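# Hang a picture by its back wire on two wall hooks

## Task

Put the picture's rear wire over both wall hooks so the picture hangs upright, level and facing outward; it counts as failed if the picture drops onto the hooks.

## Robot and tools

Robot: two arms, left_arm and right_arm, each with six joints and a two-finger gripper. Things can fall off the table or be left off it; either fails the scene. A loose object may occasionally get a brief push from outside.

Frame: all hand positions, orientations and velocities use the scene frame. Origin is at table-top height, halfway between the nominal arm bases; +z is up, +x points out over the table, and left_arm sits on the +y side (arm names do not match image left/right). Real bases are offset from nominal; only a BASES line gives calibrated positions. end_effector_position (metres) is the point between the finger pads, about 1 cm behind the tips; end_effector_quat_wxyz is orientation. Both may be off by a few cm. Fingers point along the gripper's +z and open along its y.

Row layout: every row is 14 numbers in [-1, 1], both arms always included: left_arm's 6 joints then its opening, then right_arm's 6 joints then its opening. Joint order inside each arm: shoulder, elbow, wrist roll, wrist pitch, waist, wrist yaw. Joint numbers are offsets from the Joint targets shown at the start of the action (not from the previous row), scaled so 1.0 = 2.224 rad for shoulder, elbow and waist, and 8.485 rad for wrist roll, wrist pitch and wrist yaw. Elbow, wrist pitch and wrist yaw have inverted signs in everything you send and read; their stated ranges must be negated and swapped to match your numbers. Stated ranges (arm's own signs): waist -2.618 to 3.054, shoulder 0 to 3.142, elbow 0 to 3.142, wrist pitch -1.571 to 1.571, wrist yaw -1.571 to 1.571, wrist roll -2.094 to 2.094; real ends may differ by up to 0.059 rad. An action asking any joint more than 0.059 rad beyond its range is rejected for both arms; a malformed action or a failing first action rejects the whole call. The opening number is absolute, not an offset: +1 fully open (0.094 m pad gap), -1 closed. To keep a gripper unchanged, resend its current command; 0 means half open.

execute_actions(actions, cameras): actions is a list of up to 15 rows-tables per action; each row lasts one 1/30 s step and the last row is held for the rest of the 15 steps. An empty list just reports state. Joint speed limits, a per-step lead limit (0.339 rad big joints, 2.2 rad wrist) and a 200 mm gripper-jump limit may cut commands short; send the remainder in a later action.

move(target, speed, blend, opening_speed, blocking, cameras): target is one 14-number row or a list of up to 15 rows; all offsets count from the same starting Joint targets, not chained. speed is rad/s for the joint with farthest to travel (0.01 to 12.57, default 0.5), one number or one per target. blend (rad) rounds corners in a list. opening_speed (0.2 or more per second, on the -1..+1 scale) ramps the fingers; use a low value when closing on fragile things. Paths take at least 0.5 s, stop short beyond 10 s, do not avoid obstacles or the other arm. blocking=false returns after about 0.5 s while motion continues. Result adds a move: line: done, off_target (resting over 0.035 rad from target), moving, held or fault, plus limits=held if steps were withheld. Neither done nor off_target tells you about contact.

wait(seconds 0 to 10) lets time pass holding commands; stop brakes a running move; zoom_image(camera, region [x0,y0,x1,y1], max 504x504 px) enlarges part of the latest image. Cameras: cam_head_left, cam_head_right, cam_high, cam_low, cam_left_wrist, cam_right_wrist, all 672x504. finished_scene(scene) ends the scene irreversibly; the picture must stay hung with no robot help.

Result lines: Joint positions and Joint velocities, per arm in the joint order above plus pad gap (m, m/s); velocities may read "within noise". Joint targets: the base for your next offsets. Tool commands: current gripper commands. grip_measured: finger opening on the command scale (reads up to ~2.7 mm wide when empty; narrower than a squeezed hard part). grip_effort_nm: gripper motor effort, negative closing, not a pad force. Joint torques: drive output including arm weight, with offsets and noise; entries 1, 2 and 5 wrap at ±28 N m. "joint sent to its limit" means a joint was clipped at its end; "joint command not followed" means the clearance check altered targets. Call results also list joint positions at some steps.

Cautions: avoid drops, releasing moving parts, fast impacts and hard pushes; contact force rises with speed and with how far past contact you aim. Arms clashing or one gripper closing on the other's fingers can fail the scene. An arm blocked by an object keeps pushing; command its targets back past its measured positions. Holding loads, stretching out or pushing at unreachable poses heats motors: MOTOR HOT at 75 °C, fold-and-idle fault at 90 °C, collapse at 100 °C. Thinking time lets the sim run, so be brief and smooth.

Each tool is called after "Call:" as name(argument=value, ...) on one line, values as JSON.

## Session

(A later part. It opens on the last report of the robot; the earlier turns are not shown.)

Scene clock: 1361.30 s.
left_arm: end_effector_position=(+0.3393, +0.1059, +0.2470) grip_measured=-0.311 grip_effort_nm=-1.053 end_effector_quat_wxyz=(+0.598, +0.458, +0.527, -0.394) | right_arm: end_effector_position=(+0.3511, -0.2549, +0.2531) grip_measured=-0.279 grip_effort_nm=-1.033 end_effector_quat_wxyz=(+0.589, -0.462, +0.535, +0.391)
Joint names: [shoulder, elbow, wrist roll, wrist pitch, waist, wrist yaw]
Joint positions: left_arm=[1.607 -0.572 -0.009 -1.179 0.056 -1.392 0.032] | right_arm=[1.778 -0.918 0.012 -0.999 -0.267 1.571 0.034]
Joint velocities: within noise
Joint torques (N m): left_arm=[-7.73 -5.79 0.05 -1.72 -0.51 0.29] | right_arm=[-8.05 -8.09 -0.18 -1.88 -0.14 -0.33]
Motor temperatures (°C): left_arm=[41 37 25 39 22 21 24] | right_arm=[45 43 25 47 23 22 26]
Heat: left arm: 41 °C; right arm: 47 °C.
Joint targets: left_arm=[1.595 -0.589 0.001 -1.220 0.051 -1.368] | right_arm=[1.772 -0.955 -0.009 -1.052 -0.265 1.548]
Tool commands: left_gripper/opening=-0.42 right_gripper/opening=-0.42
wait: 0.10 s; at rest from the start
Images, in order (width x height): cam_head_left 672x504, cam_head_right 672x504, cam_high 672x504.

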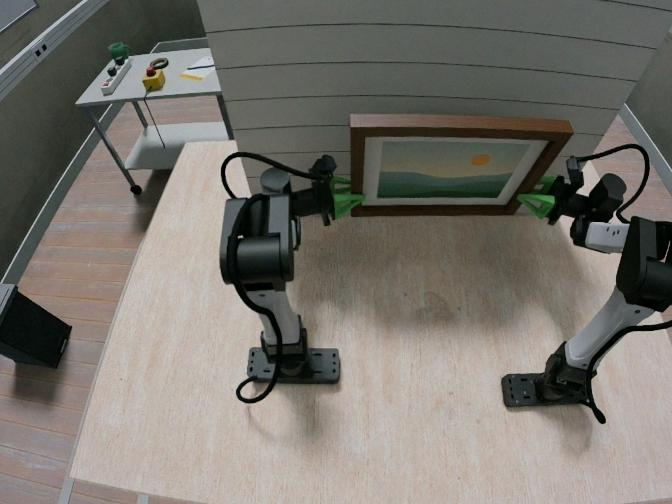

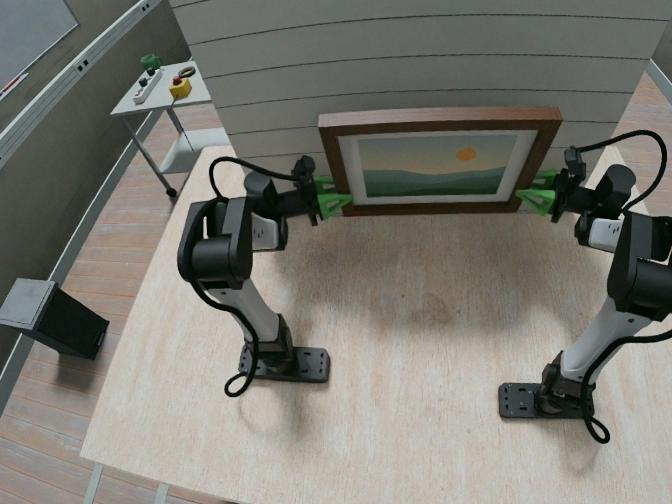

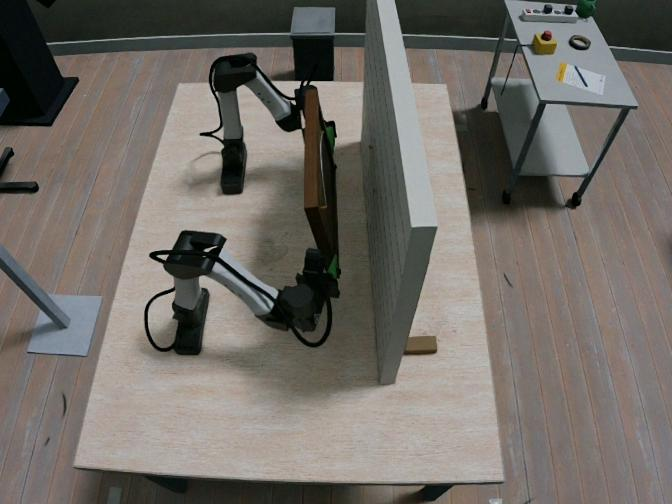

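Call:
move(target=[-0.0706, -0.1632, 0, 0.0966, 0.013, -0.0025, -0.42, -0.0447, -0.1585, 0, 0.0863, 0.0243, -0.0075, -0.42], speed=0.4, cameras=["cam_high", "cam_head_left", "cam_head_right"])

Call:
zoom_image(camera="cam_high", region=[310, 90, 400, 230])

Scene clock: 1443.93 s.
left_arm: end_effector_position=(+0.3680, +0.1152, +0.3061) grip_measured=-0.312 grip_effort_nm=-1.053 end_effector_quat_wxyz=(+0.504, +0.364, +0.622, -0.477) | right_arm: end_effector_position=(+0.3847, -0.2453, +0.3116) grip_measured=-0.279 grip_effort_nm=-1.023 end_effector_quat_wxyz=(+0.510, -0.362, +0.612, +0.484)
Joint names: [shoulder, elbow, wrist roll, wrist pitch, waist, wrist yaw]
Joint positions: left_arm=[1.481 -0.908 -0.009 -0.351 0.076 -1.398 0.032] | right_arm=[1.745 -1.257 0.012 -0.274 -0.219 1.519 0.034]
Joint velocities: within noise
Joint torques (N m): left_arm=[-11 -9.18 0.07 -1.9 0.35 -0.05] | right_arm=[-14.27 -9.96 -0.22 -1.92 0.4 -0.24]
Motor temperatures (°C): left_arm=[41 38 25 39 22 21 25] | right_arm=[45 45 25 47 23 22 26]
Heat: left arm: 41 °C; right arm: 47 °C.
Joint targets: left_arm=[1.438 -0.952 0.001 -0.401 0.080 -1.389] | right_arm=[1.673 -1.308 -0.009 -0.319 -0.211 1.485]
move: off_target (left_arm, right_arm); left_arm: the wrist pitch is farthest, 0.050 rad from its target; right_arm: the shoulder is farthest, 0.072 rad from its target
Images, in order (width x height): cam_head_left 672x504, cam_head_right 672x504, cam_high 672x504.

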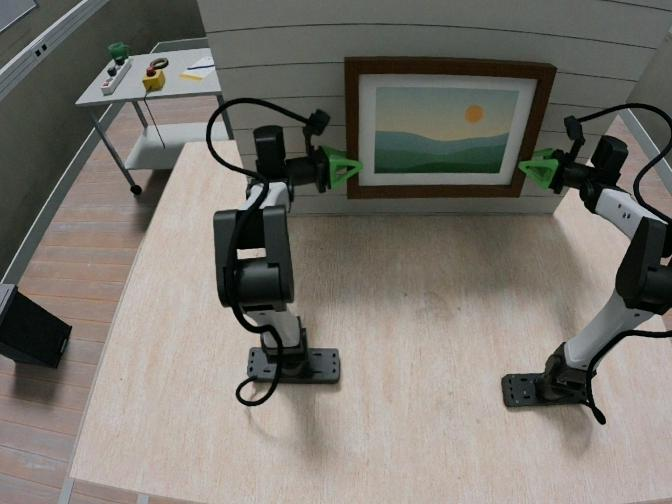

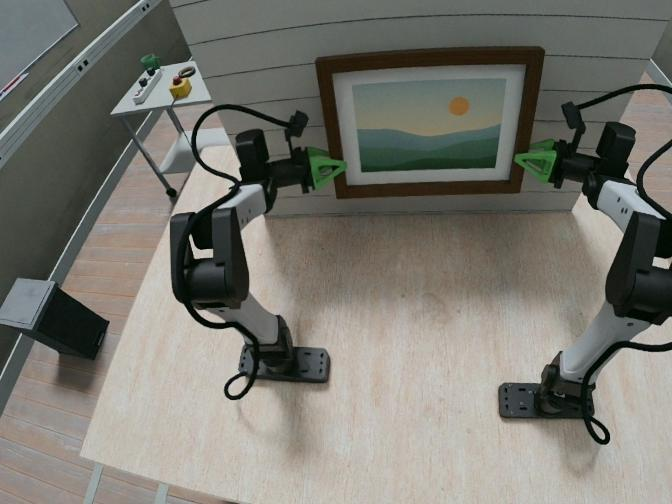

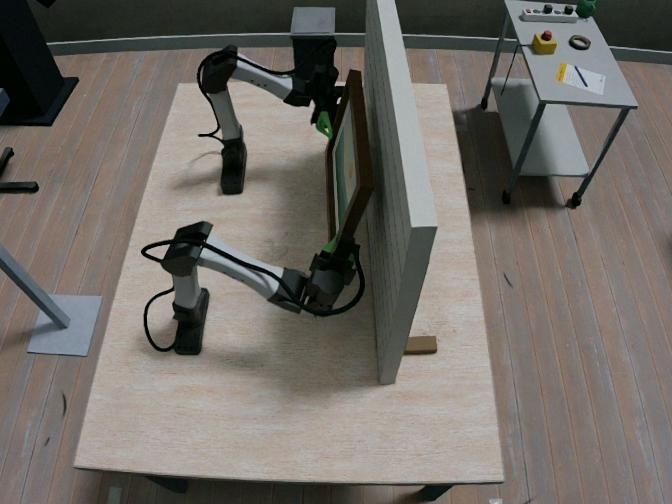

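Scaled by 3.600 from the camera's 672x504 image, which has a finer 960x720 frame.

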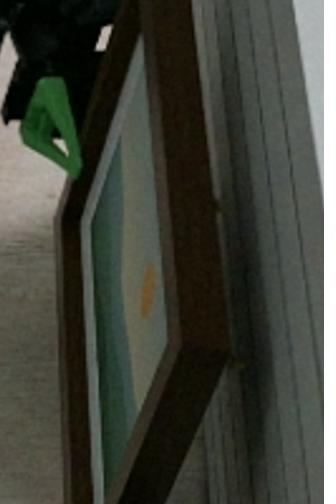

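Call:
move(target=[0.0522, -0.0625, 0, 0.0035, -0.0009, -0.0002, -0.42, 0.0547, -0.071, 0, 0.0071, 0.0085, -0.0026, -0.42], speed=0.2, cameras=["cam_high", "cam_right_wrist", "cam_left_wrist"])

Call:
zoom_image(camera="cam_high", region=[320, 60, 400, 210])

Scene clock: 1487.47 s.
left_arm: end_effector_position=(+0.3924, +0.1177, +0.3225) grip_measured=-0.312 grip_effort_nm=-1.053 end_effector_quat_wxyz=(+0.508, +0.373, +0.614, -0.476) | right_arm: end_effector_position=(+0.4073, -0.2425, +0.3328) grip_measured=-0.279 grip_effort_nm=-1.033 end_effector_quat_wxyz=(+0.517, -0.370, +0.608, +0.475)
Joint names: [shoulder, elbow, wrist roll, wrist pitch, waist, wrist yaw]
Joint positions: left_arm=[1.566 -1.045 -0.011 -0.322 0.076 -1.411 0.032] | right_arm=[1.806 -1.41 0.012 -0.211 -0.2 1.495 0.034]
Joint velocities: within noise
Joint torques (N m): left_arm=[-8.94 -9.46 0.1 -1.87 0.16 0.07] | right_arm=[-9.81 -10.35 -0.19 -1.94 0.38 -0.23]
Motor temperatures (°C): left_arm=[44 43 25 40 22 21 25] | right_arm=[53 51 25 46 23 22 26]
Heat: left arm: 44 °C; right arm: 53 °C.
Joint targets: left_arm=[1.554 -1.091 0.001 -0.371 0.078 -1.391] | right_arm=[1.795 -1.466 -0.009 -0.259 -0.192 1.463]
move: off_target (left_arm, right_arm); left_arm: the wrist pitch is farthest, 0.049 rad from its target; right_arm: the elbow is farthest, 0.056 rad from its target
Images, in order (width x height): cam_high 672x504, cam_left_wrist 672x504, cam_right_wrist 672x504.

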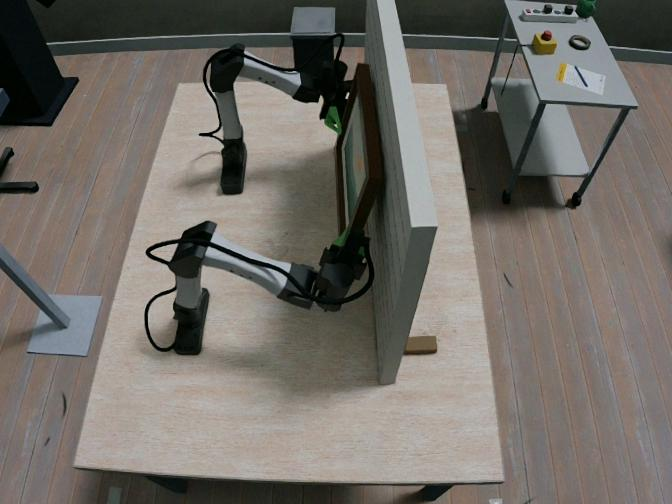

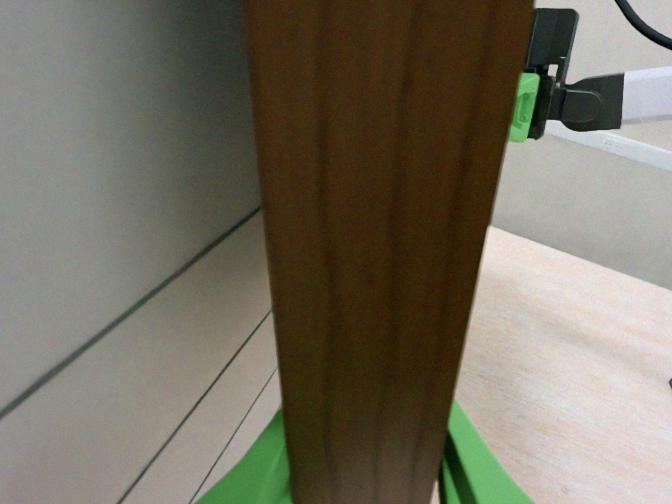

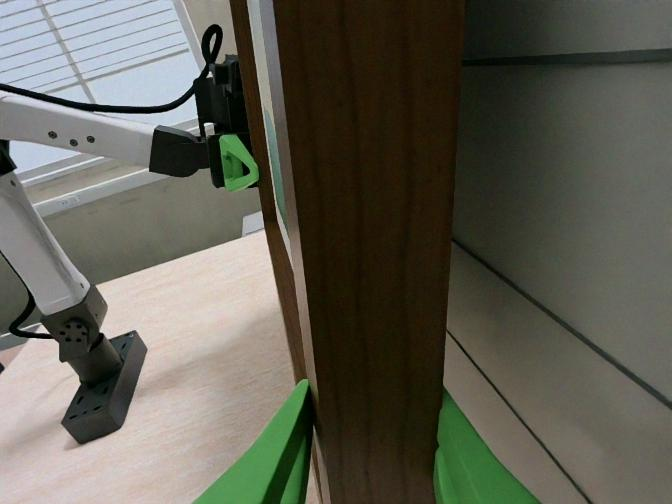

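Scaled by 3.360 from the camera's 672x504 image, which has a finer 960x720 frame.

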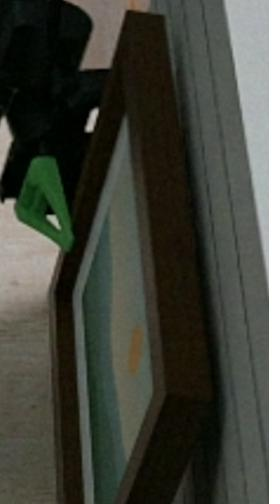

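Call:
move(target=[0.0427, -0.0513, 0, 0.0028, -0.0007, -0.0001, -0.42, 0.0447, -0.0519, 0, 0.0058, 0.0069, -0.0021, -0.42], speed=0.15, cameras=["cam_high", "cam_head_left", "cam_head_right", "cam_right_wrist", "cam_left_wrist"])

Call:
zoom_image(camera="cam_high", region=[330, 40, 410, 200])

Scene clock: 1499.77 s.
left_arm: end_effector_position=(+0.4175, +0.1206, +0.3275) grip_measured=-0.312 grip_effort_nm=-1.053 end_effector_quat_wxyz=(+0.518, +0.385, +0.605, -0.466) | right_arm: end_effector_position=(+0.4306, -0.2411, +0.3340) grip_measured=-0.279 grip_effort_nm=-1.023 end_effector_quat_wxyz=(+0.523, -0.384, +0.600, +0.468)
Joint names: [shoulder, elbow, wrist roll, wrist pitch, waist, wrist yaw]
Joint positions: left_arm=[1.657 -1.155 0.018 -0.316 0.076 -1.413 0.032] | right_arm=[1.896 -1.529 -0.014 -0.191 -0.186 1.49 0.034]
Joint velocities: within noise
Joint torques (N m): left_arm=[-9.51 -9.72 -0.26 -1.7 0.02 0.1] | right_arm=[-9.89 -10.24 0.03 -1.67 0.57 -0.38]
Motor temperatures (°C): left_arm=[44 43 25 40 22 21 25] | right_arm=[52 50 25 47 23 22 26]
Heat: left arm: 44 °C; right arm: 52 °C.
Joint targets: left_arm=[1.649 -1.205 0.001 -0.347 0.076 -1.392] | right_arm=[1.894 -1.581 -0.010 -0.210 -0.177 1.445]
move: off_target (left_arm, right_arm); left_arm: the elbow is farthest, 0.050 rad from its target; right_arm: the elbow is farthest, 0.052 rad from its target
Images, in order (width x height): cam_head_left 672x504, cam_head_right 672x504, cam_high 672x504, cam_left_wrist 672x504, cam_right_wrist 672x504.

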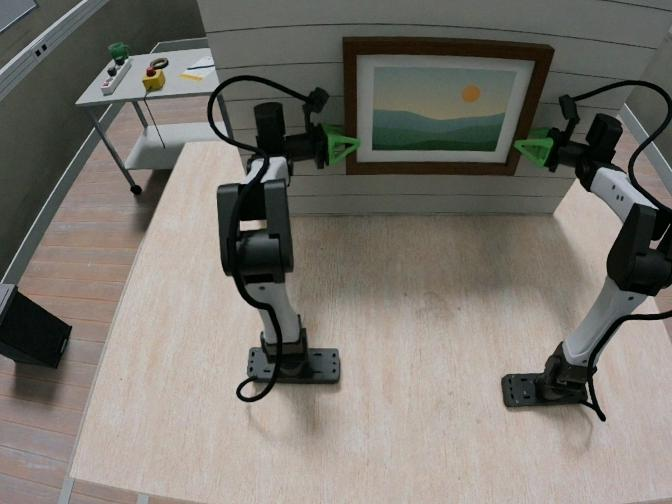

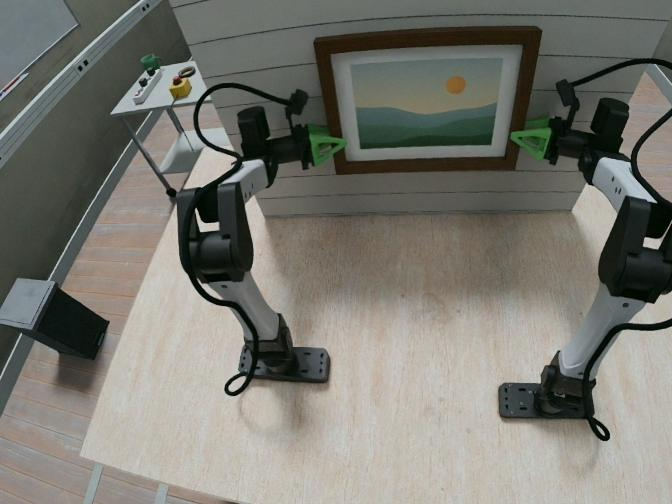

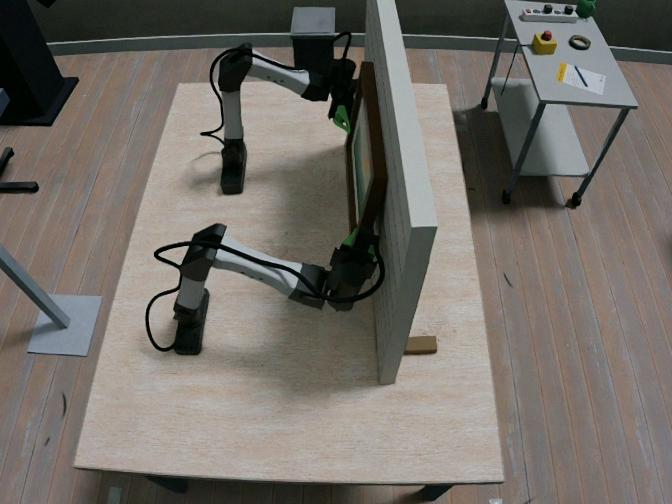

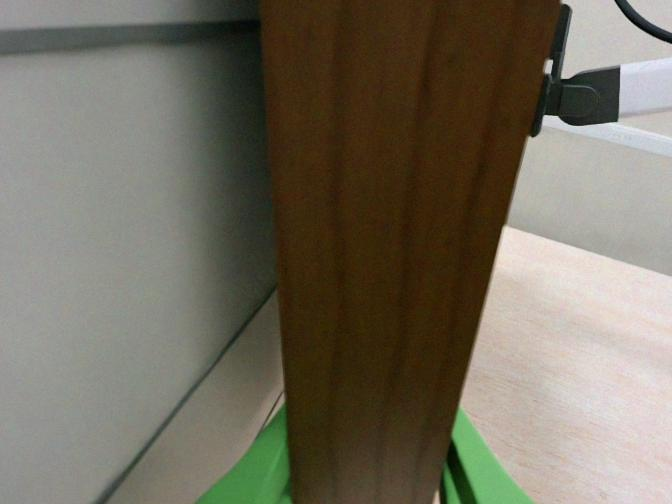

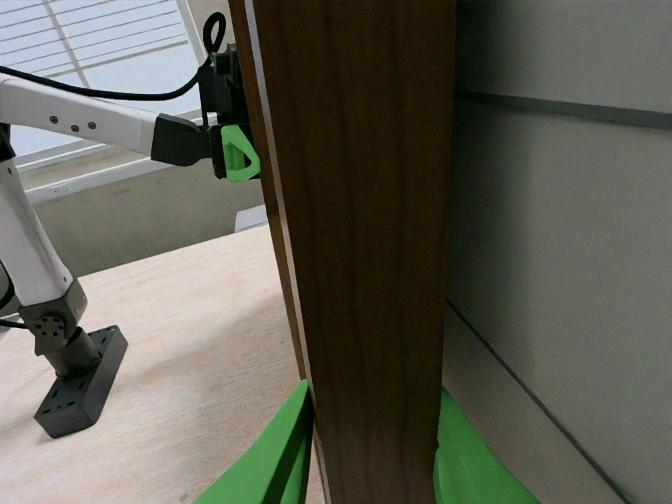

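Scaled by 3.150 from the camera's 672x504 image, which has a finer 960x720 frame.

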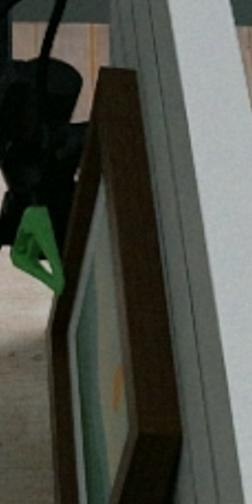

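Call:
move(target=[[0, 0.012, 0, -0.0075, 0, 0, -0.42, 0, 0.012, 0, -0.0075, 0, 0, -0.42], [0.0112, 0.0674, 0, -0.0209, 0, 0, -0.42, 0.0018, 0.0724, 0, -0.0204, 0, 0, -0.42]], speed=0.15, cameras=["cam_high"])

Call:
zoom_image(camera="cam_high", region=[330, 40, 410, 200])

Scene clock: 1556.63 s.
left_arm: end_effector_position=(+0.4136, +0.1201, +0.2946) grip_measured=-0.312 grip_effort_nm=-1.053 end_effector_quat_wxyz=(+0.518, +0.385, +0.605, -0.467) | right_arm: end_effector_position=(+0.4269, -0.2404, +0.3009) grip_measured=-0.279 grip_effort_nm=-1.028 end_effector_quat_wxyz=(+0.522, -0.380, +0.602, +0.469)
Joint names: [shoulder, elbow, wrist roll, wrist pitch, waist, wrist yaw]
Joint positions: left_arm=[1.684 -1.044 0.009 -0.461 0.076 -1.413 0.032] | right_arm=[1.904 -1.408 -0.014 -0.312 -0.186 1.486 0.034]
Joint velocities: within noise
Joint torques (N m): left_arm=[-9.7 -6.41 -0.13 -2 -0.01 0.1] | right_arm=[-10.06 -6.94 0.03 -2.2 0.53 -0.34]
Motor temperatures (°C): left_arm=[46 46 25 37 22 21 25] | right_arm=[50 54 25 46 23 22 26]
Heat: left arm: 46 °C; right arm: 54 °C.
Joint targets: left_arm=[1.674 -1.055 0.001 -0.525 0.076 -1.392] | right_arm=[1.898 -1.420 -0.010 -0.383 -0.177 1.445]
move: off_target (left_arm, right_arm); left_arm: the wrist pitch is farthest, 0.063 rad from its target; right_arm: the wrist pitch is farthest, 0.071 rad from its target
Images, in order (width x height): cam_high 672x504.

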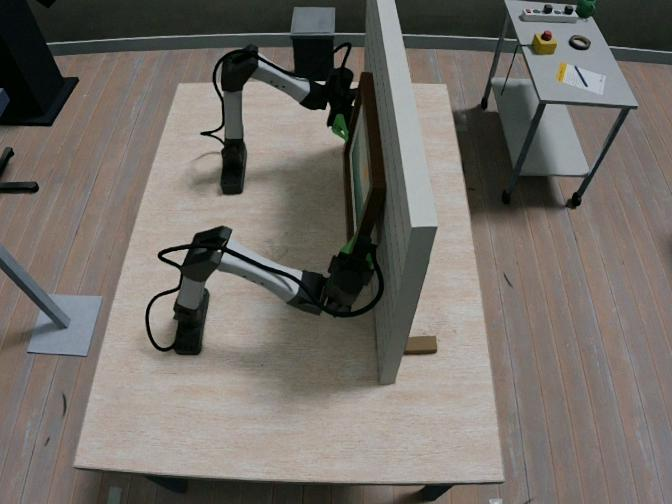

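Scaled by 3.150 from the camera's 672x504 image, which has a finer 960x720 frame.

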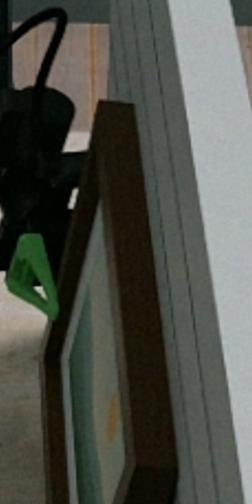

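Call:
move(target=[0.0196, 0.0225, 0, -0.0109, 0, 0, -0.42, 0.0142, 0.0227, 0, -0.0099, 0, 0, -0.42], speed=0.12, cameras=[])

Call:
move(target=[0.0195, 0.0225, 0, -0.0108, 0, 0, -0.42, 0.0141, 0.0227, 0, -0.0099, 0, 0, -0.42], speed=0.12, cameras=["cam_high"])

Call:
zoom_image(camera="cam_high", region=[330, 60, 410, 220])

Scene clock: 1583.50 s.
left_arm: end_effector_position=(+0.4151, +0.1203, +0.2723) grip_measured=-0.312 grip_effort_nm=-1.053 end_effector_quat_wxyz=(+0.518, +0.385, +0.605, -0.467) | right_arm: end_effector_position=(+0.4286, -0.2408, +0.2794) grip_measured=-0.279 grip_effort_nm=-1.033 end_effector_quat_wxyz=(+0.523, -0.381, +0.602, +0.468)
Joint names: [shoulder, elbow, wrist roll, wrist pitch, waist, wrist yaw]
Joint positions: left_arm=[1.728 -0.996 0.007 -0.557 0.076 -1.413 0.032] | right_arm=[1.933 -1.358 -0.013 -0.396 -0.186 1.485 0.034]
Joint velocities: within noise
Joint torques (N m): left_arm=[-9.92 -6.05 -0.13 -1.98 0.02 0.09] | right_arm=[-10.02 -6.84 0.01 -2.25 0.54 -0.32]
Motor temperatures (°C): left_arm=[46 43 25 40 22 21 25] | right_arm=[53 51 24 46 23 22 26]
Heat: left arm: 46 °C; right arm: 53 °C.
Joint targets: left_arm=[1.718 -1.005 0.001 -0.617 0.076 -1.392] | right_arm=[1.930 -1.370 -0.009 -0.467 -0.177 1.445]
move: off_target (left_arm, right_arm); left_arm: the wrist pitch is farthest, 0.060 rad from its target; right_arm: the wrist pitch is farthest, 0.071 rad from its target
No camera images: "cameras" was empty.

Scene clock: 1584.63 s.
left_arm: end_effector_position=(+0.4145, +0.1202, +0.2498) grip_measured=-0.312 grip_effort_nm=-1.053 end_effector_quat_wxyz=(+0.518, +0.384, +0.605, -0.467) | right_arm: end_effector_position=(+0.4287, -0.2408, +0.2572) grip_measured=-0.279 grip_effort_nm=-1.028 end_effector_quat_wxyz=(+0.523, -0.381, +0.602, +0.468)
Joint names: [shoulder, elbow, wrist roll, wrist pitch, waist, wrist yaw]
Joint positions: left_arm=[1.772 -0.946 0.006 -0.649 0.076 -1.413 0.032] | right_arm=[1.964 -1.308 -0.013 -0.478 -0.186 1.485 0.034]
Joint velocities: within noise
Joint torques (N m): left_arm=[-10.13 -5.86 -0.11 -1.95 0.03 0.09] | right_arm=[-10.13 -6.65 0.02 -2.24 0.5 -0.32]
Motor temperatures (°C): left_arm=[46 43 25 40 22 21 25] | right_arm=[53 51 24 46 23 22 26]
Heat: left arm: 46 °C; right arm: 53 °C.
Joint targets: left_arm=[1.761 -0.955 0.001 -0.709 0.076 -1.392] | right_arm=[1.961 -1.319 -0.010 -0.551 -0.177 1.445]
move: off_target (left_arm, right_arm); left_arm: the wrist pitch is farthest, 0.060 rad from its target; right_arm: the wrist pitch is farthest, 0.073 rad from its target
Images, in order (width x height): cam_high 672x504.

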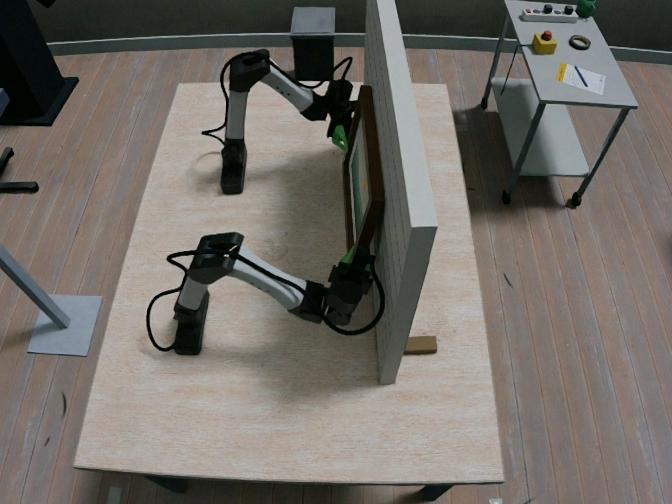

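Scaled by 3.150 from the camera's 672x504 image, which has a finer 960x720 frame.

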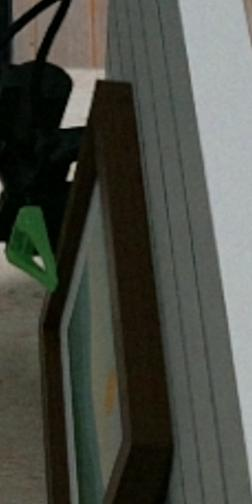

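Call:
move(target=[0.0225, 0.0153, 0, -0.0097, 0, 0, -0.42, 0.0165, 0.0161, 0, -0.0084, 0, 0, -0.42], speed=0.1, cameras=[])

Call:
move(target=[0.0112, 0.0077, 0, -0.0049, 0, 0, -0.42, 0.0083, 0.0081, 0, -0.0042, 0, 0, -0.42], speed=0.1, cameras=["cam_high", "cam_head_left"])

Call:
zoom_image(camera="cam_high", region=[330, 70, 410, 230])

Scene clock: 1602.90 s.
left_arm: end_effector_position=(+0.4151, +0.1203, +0.2299) grip_measured=-0.312 grip_effort_nm=-1.053 end_effector_quat_wxyz=(+0.518, +0.384, +0.606, -0.467) | right_arm: end_effector_position=(+0.4296, -0.2410, +0.2372) grip_measured=-0.279 grip_effort_nm=-1.028 end_effector_quat_wxyz=(+0.523, -0.381, +0.602, +0.468)
Joint names: [shoulder, elbow, wrist roll, wrist pitch, waist, wrist yaw]
Joint positions: left_arm=[1.822 -0.913 0.006 -0.732 0.076 -1.412 0.032] | right_arm=[2.001 -1.272 -0.011 -0.551 -0.186 1.485 0.034]
Joint velocities: within noise
Joint torques (N m): left_arm=[-10.26 -5.5 -0.12 -1.92 0.01 0.09] | right_arm=[-10.09 -6.42 0.03 -2.21 0.47 -0.32]
Motor temperatures (°C): left_arm=[45 44 25 39 22 21 25] | right_arm=[53 49 24 49 23 22 26]
Heat: left arm: 45 °C; right arm: 53 °C.
Joint targets: left_arm=[1.811 -0.921 0.001 -0.791 0.076 -1.392] | right_arm=[1.998 -1.283 -0.009 -0.622 -0.177 1.445]
move: off_target (left_arm, right_arm); left_arm: the wrist pitch is farthest, 0.059 rad from its target; right_arm: the wrist pitch is farthest, 0.071 rad from its target
No camera images: "cameras" was empty.

Scene clock: 1603.73 s.
left_arm: end_effector_position=(+0.4150, +0.1203, +0.2200) grip_measured=-0.312 grip_effort_nm=-1.053 end_effector_quat_wxyz=(+0.518, +0.383, +0.606, -0.467) | right_arm: end_effector_position=(+0.4296, -0.2410, +0.2271) grip_measured=-0.279 grip_effort_nm=-1.028 end_effector_quat_wxyz=(+0.523, -0.381, +0.602, +0.468)
Joint names: [shoulder, elbow, wrist roll, wrist pitch, waist, wrist yaw]
Joint positions: left_arm=[1.847 -0.896 0.006 -0.773 0.076 -1.411 0.032] | right_arm=[2.019 -1.255 -0.011 -0.587 -0.186 1.485 0.034]
Joint velocities: within noise
Joint torques (N m): left_arm=[-10.33 -5.37 -0.11 -1.98 0.02 0.08] | right_arm=[-10.26 -6.42 0.02 -2.22 0.5 -0.31]
Motor temperatures (°C): left_arm=[45 43 25 39 22 21 25] | right_arm=[53 49 24 49 23 22 26]
Heat: left arm: 45 °C; right arm: 53 °C.
Joint targets: left_arm=[1.836 -0.904 0.001 -0.833 0.076 -1.392] | right_arm=[2.016 -1.265 -0.010 -0.658 -0.177 1.445]
move: off_target (left_arm, right_arm); left_arm: the wrist pitch is farthest, 0.059 rad from its target; right_arm: the wrist pitch is farthest, 0.071 rad from its target
Images, in order (width x height): cam_head_left 672x504, cam_high 672x504.

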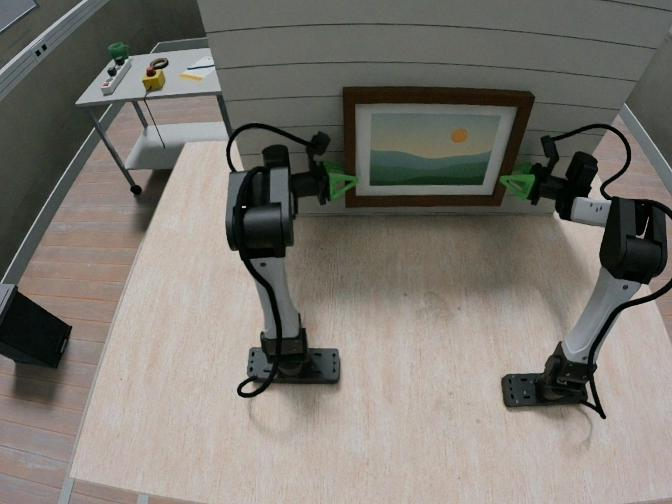

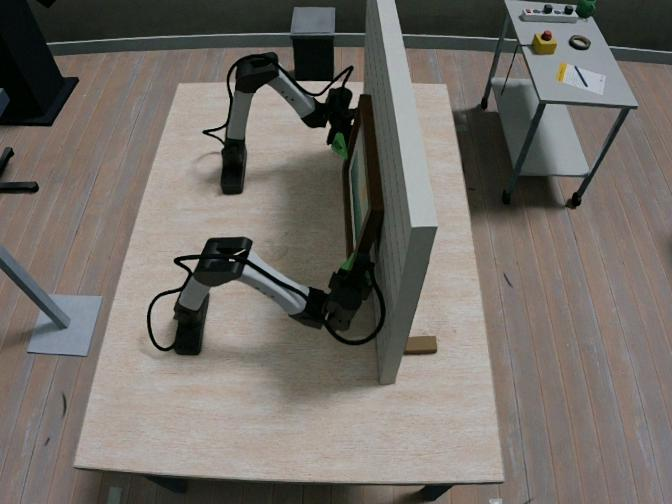

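Scaled by 3.150 from the camera's 672x504 image, which has a finer 960x720 frame.

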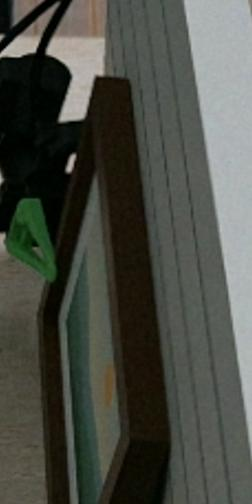

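Call:
move(target=[0.0112, 0.0077, 0, -0.0049, 0, 0, -0.42, 0.0083, 0.0081, 0, -0.0042, 0, 0, -0.42], speed=0.08, cameras=[])

Call:
move(target=[0.0112, 0.0077, 0, -0.0049, 0, 0, -0.42, 0.0083, 0.0081, 0, -0.0042, 0, 0, -0.42], speed=0.08, cameras=["cam_high", "cam_head_left", "cam_head_right"])

Call:
zoom_image(camera="cam_high", region=[330, 80, 410, 240])

Scene clock: 1618.23 s.
left_arm: end_effector_position=(+0.4144, +0.1203, +0.2100) grip_measured=-0.312 grip_effort_nm=-1.053 end_effector_quat_wxyz=(+0.518, +0.383, +0.607, -0.467) | right_arm: end_effector_position=(+0.4293, -0.2409, +0.2168) grip_measured=-0.279 grip_effort_nm=-1.028 end_effector_quat_wxyz=(+0.522, -0.380, +0.603, +0.469)
Joint names: [shoulder, elbow, wrist roll, wrist pitch, waist, wrist yaw]
Joint positions: left_arm=[1.872 -0.879 0.006 -0.813 0.076 -1.41 0.032] | right_arm=[2.038 -1.237 -0.01 -0.621 -0.186 1.485 0.034]
Joint velocities: within noise
Joint torques (N m): left_arm=[-10.41 -5.18 -0.11 -1.94 0.03 0.06] | right_arm=[-10.33 -6.19 -0.01 -2.2 0.51 -0.31]
Motor temperatures (°C): left_arm=[46 43 25 40 22 21 25] | right_arm=[52 48 24 49 23 22 26]
Heat: left arm: 46 °C; right arm: 52 °C.
Joint targets: left_arm=[1.861 -0.887 0.001 -0.874 0.076 -1.392] | right_arm=[2.035 -1.247 -0.010 -0.694 -0.177 1.445]
move: off_target (left_arm, right_arm); left_arm: the wrist pitch is farthest, 0.061 rad from its target; right_arm: the wrist pitch is farthest, 0.072 rad from its target
No camera images: "cameras" was empty.

Scene clock: 1619.10 s.
left_arm: end_effector_position=(+0.4135, +0.1205, +0.2000) grip_measured=-0.312 grip_effort_nm=-1.057 end_effector_quat_wxyz=(+0.517, +0.381, +0.608, -0.467) | right_arm: end_effector_position=(+0.4286, -0.2407, +0.2066) grip_measured=-0.279 grip_effort_nm=-1.028 end_effector_quat_wxyz=(+0.521, -0.379, +0.603, +0.470)
Joint names: [shoulder, elbow, wrist roll, wrist pitch, waist, wrist yaw]
Joint positions: left_arm=[1.897 -0.862 0.006 -0.853 0.077 -1.408 0.032] | right_arm=[2.057 -1.219 -0.009 -0.655 -0.186 1.485 0.034]
Joint velocities: within noise
Joint torques (N m): left_arm=[-10.5 -5.04 -0.11 -1.96 -0.05 0.04] | right_arm=[-10.39 -6.04 -0.04 -2.23 0.49 -0.32]
Motor temperatures (°C): left_arm=[46 43 25 40 22 21 25] | right_arm=[52 48 24 49 23 22 26]
Heat: left arm: 46 °C; right arm: 52 °C.
Joint targets: left_arm=[1.886 -0.869 0.001 -0.916 0.076 -1.392] | right_arm=[2.053 -1.229 -0.010 -0.729 -0.177 1.445]
move: off_target (left_arm, right_arm); left_arm: the wrist pitch is farthest, 0.063 rad from its target; right_arm: the wrist pitch is farthest, 0.075 rad from its target
Images, in order (width x height): cam_head_left 672x504, cam_head_right 672x504, cam_high 672x504.

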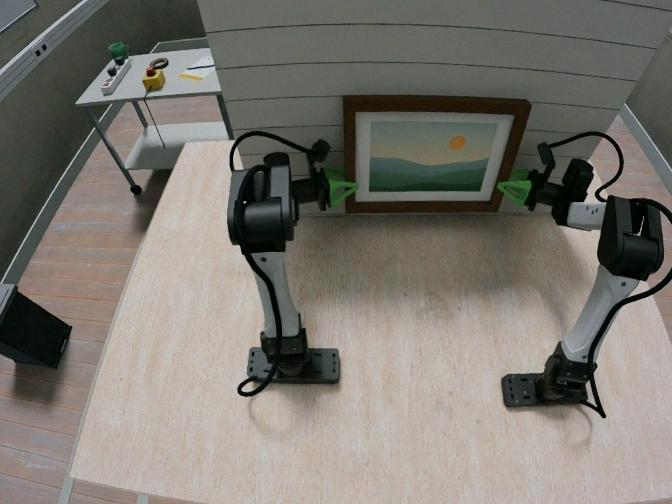

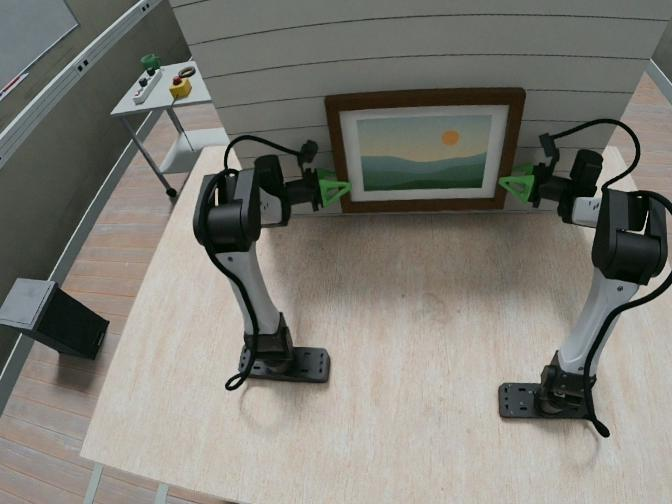

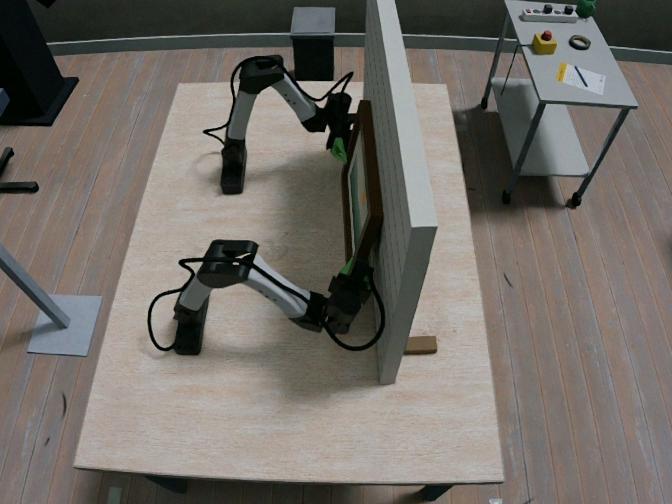

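Scaled by 3.150 from the camera's 672x504 image, which has a finer 960x720 frame.

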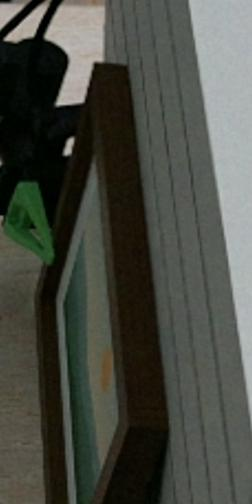

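Call:
move(target=[0.0112, 0.0077, 0, -0.0049, 0, 0, -0.42, 0.0083, 0.0081, 0, -0.0042, 0, 0, -0.42], speed=0.08, cameras=[])

Call:
move(target=[0.0112, 0.0072, 0, -0.0047, 0, 0, -0.42, 0.0083, 0.0076, 0, -0.004, 0, 0, -0.42], speed=0.08, cameras=["cam_high", "cam_head_left"])

Scene clock: 1631.57 s.
left_arm: end_effector_position=(+0.4125, +0.1207, +0.1911) grip_measured=-0.312 grip_effort_nm=-1.057 end_effector_quat_wxyz=(+0.517, +0.380, +0.608, -0.467) | right_arm: end_effector_position=(+0.4278, -0.2406, +0.1973) grip_measured=-0.279 grip_effort_nm=-1.028 end_effector_quat_wxyz=(+0.520, -0.378, +0.604, +0.471)
Joint names: [shoulder, elbow, wrist roll, wrist pitch, waist, wrist yaw]
Joint positions: left_arm=[1.921 -0.847 0.004 -0.892 0.077 -1.407 0.032] | right_arm=[2.075 -1.202 -0.006 -0.69 -0.186 1.485 0.034]
Joint velocities: within noise
Joint torques (N m): left_arm=[-10.43 -4.77 -0.11 -2 -0.13 0.04] | right_arm=[-10.37 -5.89 -0.05 -2.24 0.49 -0.32]
Motor temperatures (°C): left_arm=[47 42 25 39 22 21 25] | right_arm=[53 46 24 49 23 22 26]
Heat: left arm: 47 °C; right arm: 53 °C.
Joint targets: left_arm=[1.911 -0.852 0.001 -0.957 0.076 -1.392] | right_arm=[2.072 -1.211 -0.009 -0.765 -0.177 1.445]
move: off_target (left_arm, right_arm); left_arm: the wrist pitch is farthest, 0.065 rad from its target; right_arm: the wrist pitch is farthest, 0.075 rad from its target
No camera images: "cameras" was empty.

Scene clock: 1632.50 s.
left_arm: end_effector_position=(+0.4123, +0.1207, +0.1884) grip_measured=-0.312 grip_effort_nm=-1.053 end_effector_quat_wxyz=(+0.525, +0.387, +0.602, -0.461) | right_arm: end_effector_position=(+0.4276, -0.2406, +0.1951) grip_measured=-0.279 grip_effort_nm=-1.028 end_effector_quat_wxyz=(+0.528, -0.386, +0.598, +0.464)
Joint names: [shoulder, elbow, wrist roll, wrist pitch, waist, wrist yaw]
Joint positions: left_arm=[1.938 -0.837 0 -0.951 0.077 -1.407 0.032] | right_arm=[2.084 -1.193 -0.001 -0.741 -0.186 1.485 0.034]
Joint velocities: within noise
Joint torques (N m): left_arm=[-9.7 -4.16 -0.02 -1.82 -0.1 0.06] | right_arm=[-9.54 -5.33 -0.1 -2.04 0.55 -0.34]
Motor temperatures (°C): left_arm=[47 42 25 39 22 21 25] | right_arm=[53 46 24 49 23 22 26]
Heat: left arm: 47 °C; right arm: 53 °C.
Joint targets: left_arm=[1.936 -0.837 0.001 -0.997 0.076 -1.392] | right_arm=[2.090 -1.194 -0.010 -0.799 -0.177 1.445]
move: off_target (left_arm, right_arm); left_arm: the wrist pitch is farthest, 0.046 rad from its target; right_arm: the wrist pitch is farthest, 0.058 rad from its target
Images, in order (width x height): cam_head_left 672x504, cam_high 672x504.

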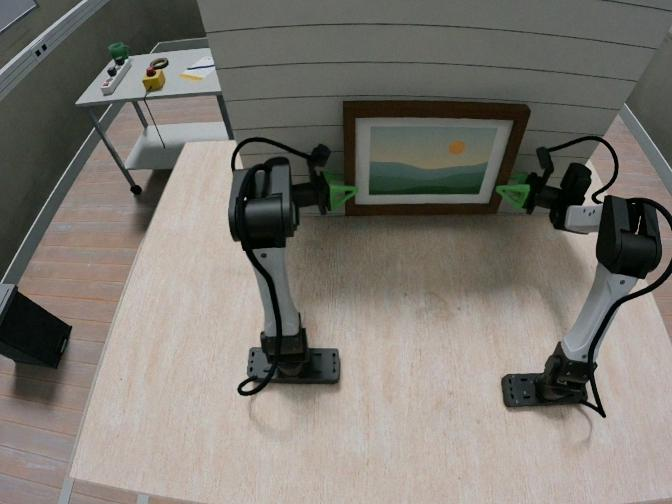

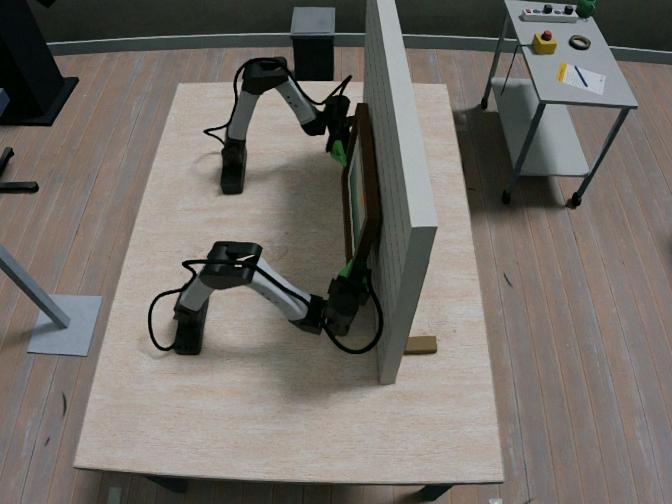

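Call:
move(target=[0.0112, 0.006, 0, -0.002, 0, 0, -0.42, 0.0083, 0.0065, 0, -0.0015, 0, 0, -0.42], speed=0.08, cameras=["cam_high", "cam_head_left", "cam_head_right"])

Call:
zoom_image(camera="cam_high", region=[340, 90, 400, 230])

Scene clock: 1667.00 s.
left_arm: end_effector_position=(+0.4132, +0.1208, +0.1867) grip_measured=-0.312 grip_effort_nm=-1.053 end_effector_quat_wxyz=(+0.531, +0.392, +0.597, -0.456) | right_arm: end_effector_position=(+0.4277, -0.2406, +0.1940) grip_measured=-0.279 grip_effort_nm=-1.033 end_effector_quat_wxyz=(+0.533, -0.391, +0.594, +0.459)
Joint names: [shoulder, elbow, wrist roll, wrist pitch, waist, wrist yaw]
Joint positions: left_arm=[1.953 -0.836 -0.005 -0.993 0.077 -1.407 0.032] | right_arm=[2.091 -1.188 0.003 -0.777 -0.186 1.485 0.034]
Joint velocities: within noise
Joint torques (N m): left_arm=[-8.85 -3.12 0.02 -1.56 -0.12 0.08] | right_arm=[-8.65 -4.55 -0.13 -1.84 0.59 -0.34]
Motor temperatures (°C): left_arm=[47 39 25 40 22 21 25] | right_arm=[54 45 24 48 23 22 26]
Heat: left arm: 47 °C; right arm: 54 °C.
Joint targets: left_arm=[1.961 -0.823 0.001 -1.014 0.076 -1.392] | right_arm=[2.108 -1.180 -0.010 -0.812 -0.177 1.445]
move: off_target (right_arm); right_arm: the wrist yaw is farthest, 0.040 rad from its target
Images, in order (width x height): cam_head_left 672x504, cam_head_right 672x504, cam_high 672x504.

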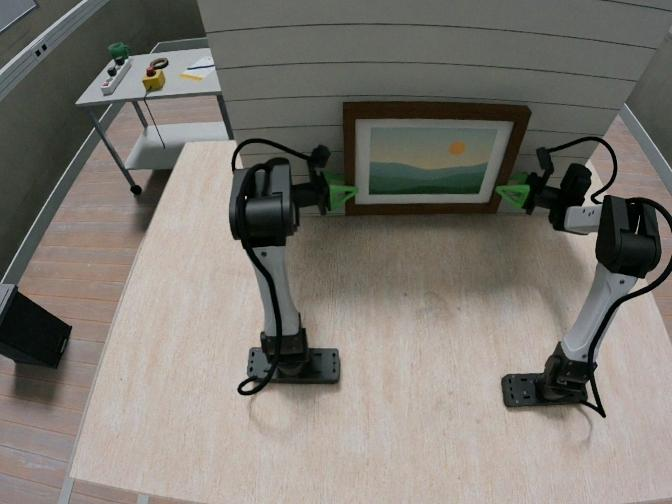

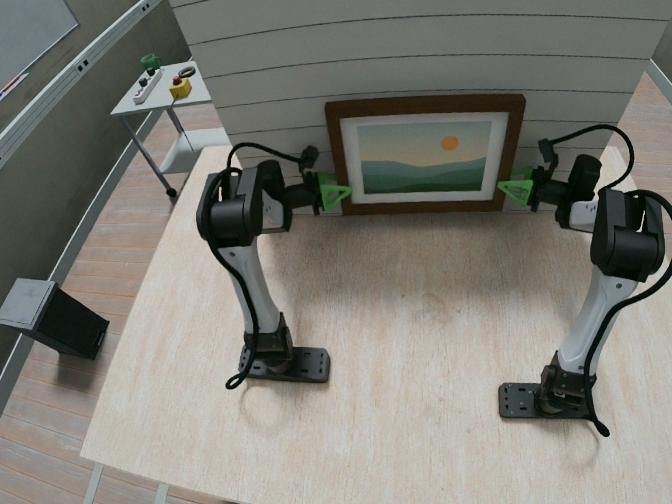

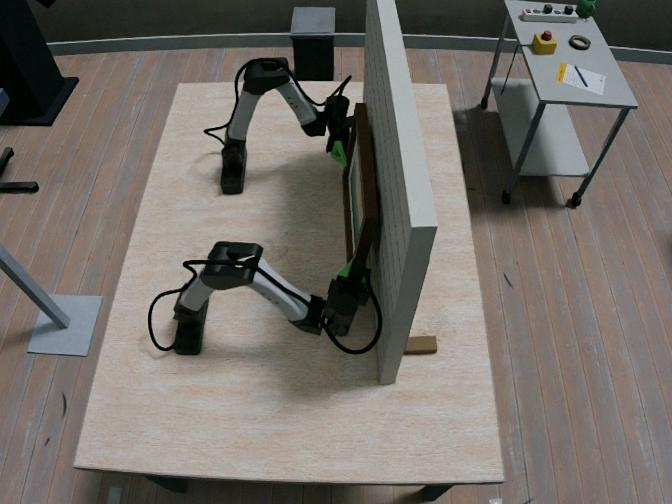

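Scaled by 3.600 from the camera's 672x504 image, which has a finer 960x720 frame.

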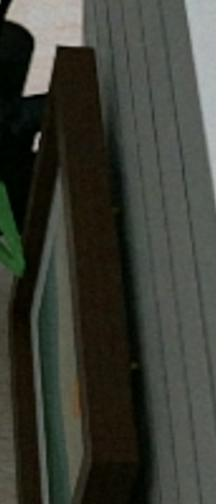

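Call:
zoom_image(camera="cam_high", region=[360, 135, 390, 165])

Call:
zoom_image(camera="cam_high", region=[362, 175, 392, 205])

Call:
zoom_image(camera="cam_head_right", region=[310, 70, 540, 230])

Scaled by 16.800 from the camera's 672x504 image, which has a finer 960x720 frame.

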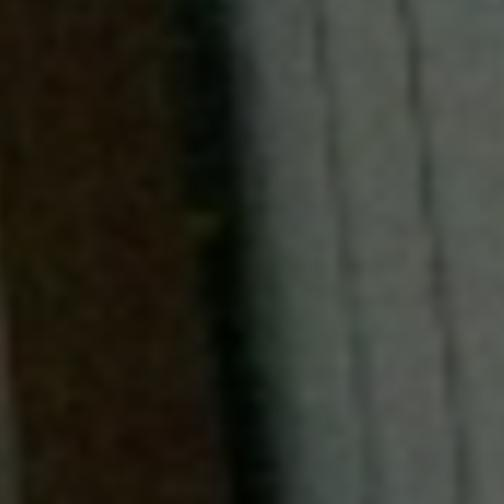

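Scaled by 16.800 from the camera's 672x504 image, which has a finer 960x720 frame.

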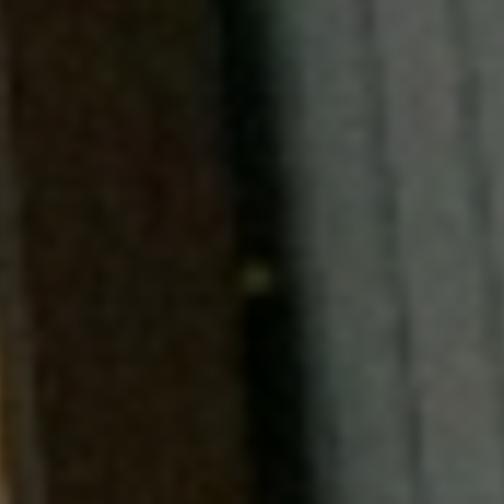

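Scaled by 2.191 from the camera's 672x504 image, which has a finer 960x720 frame.

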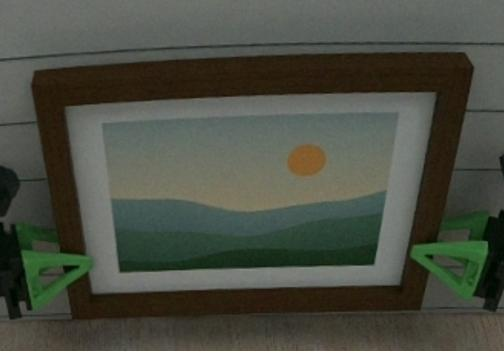

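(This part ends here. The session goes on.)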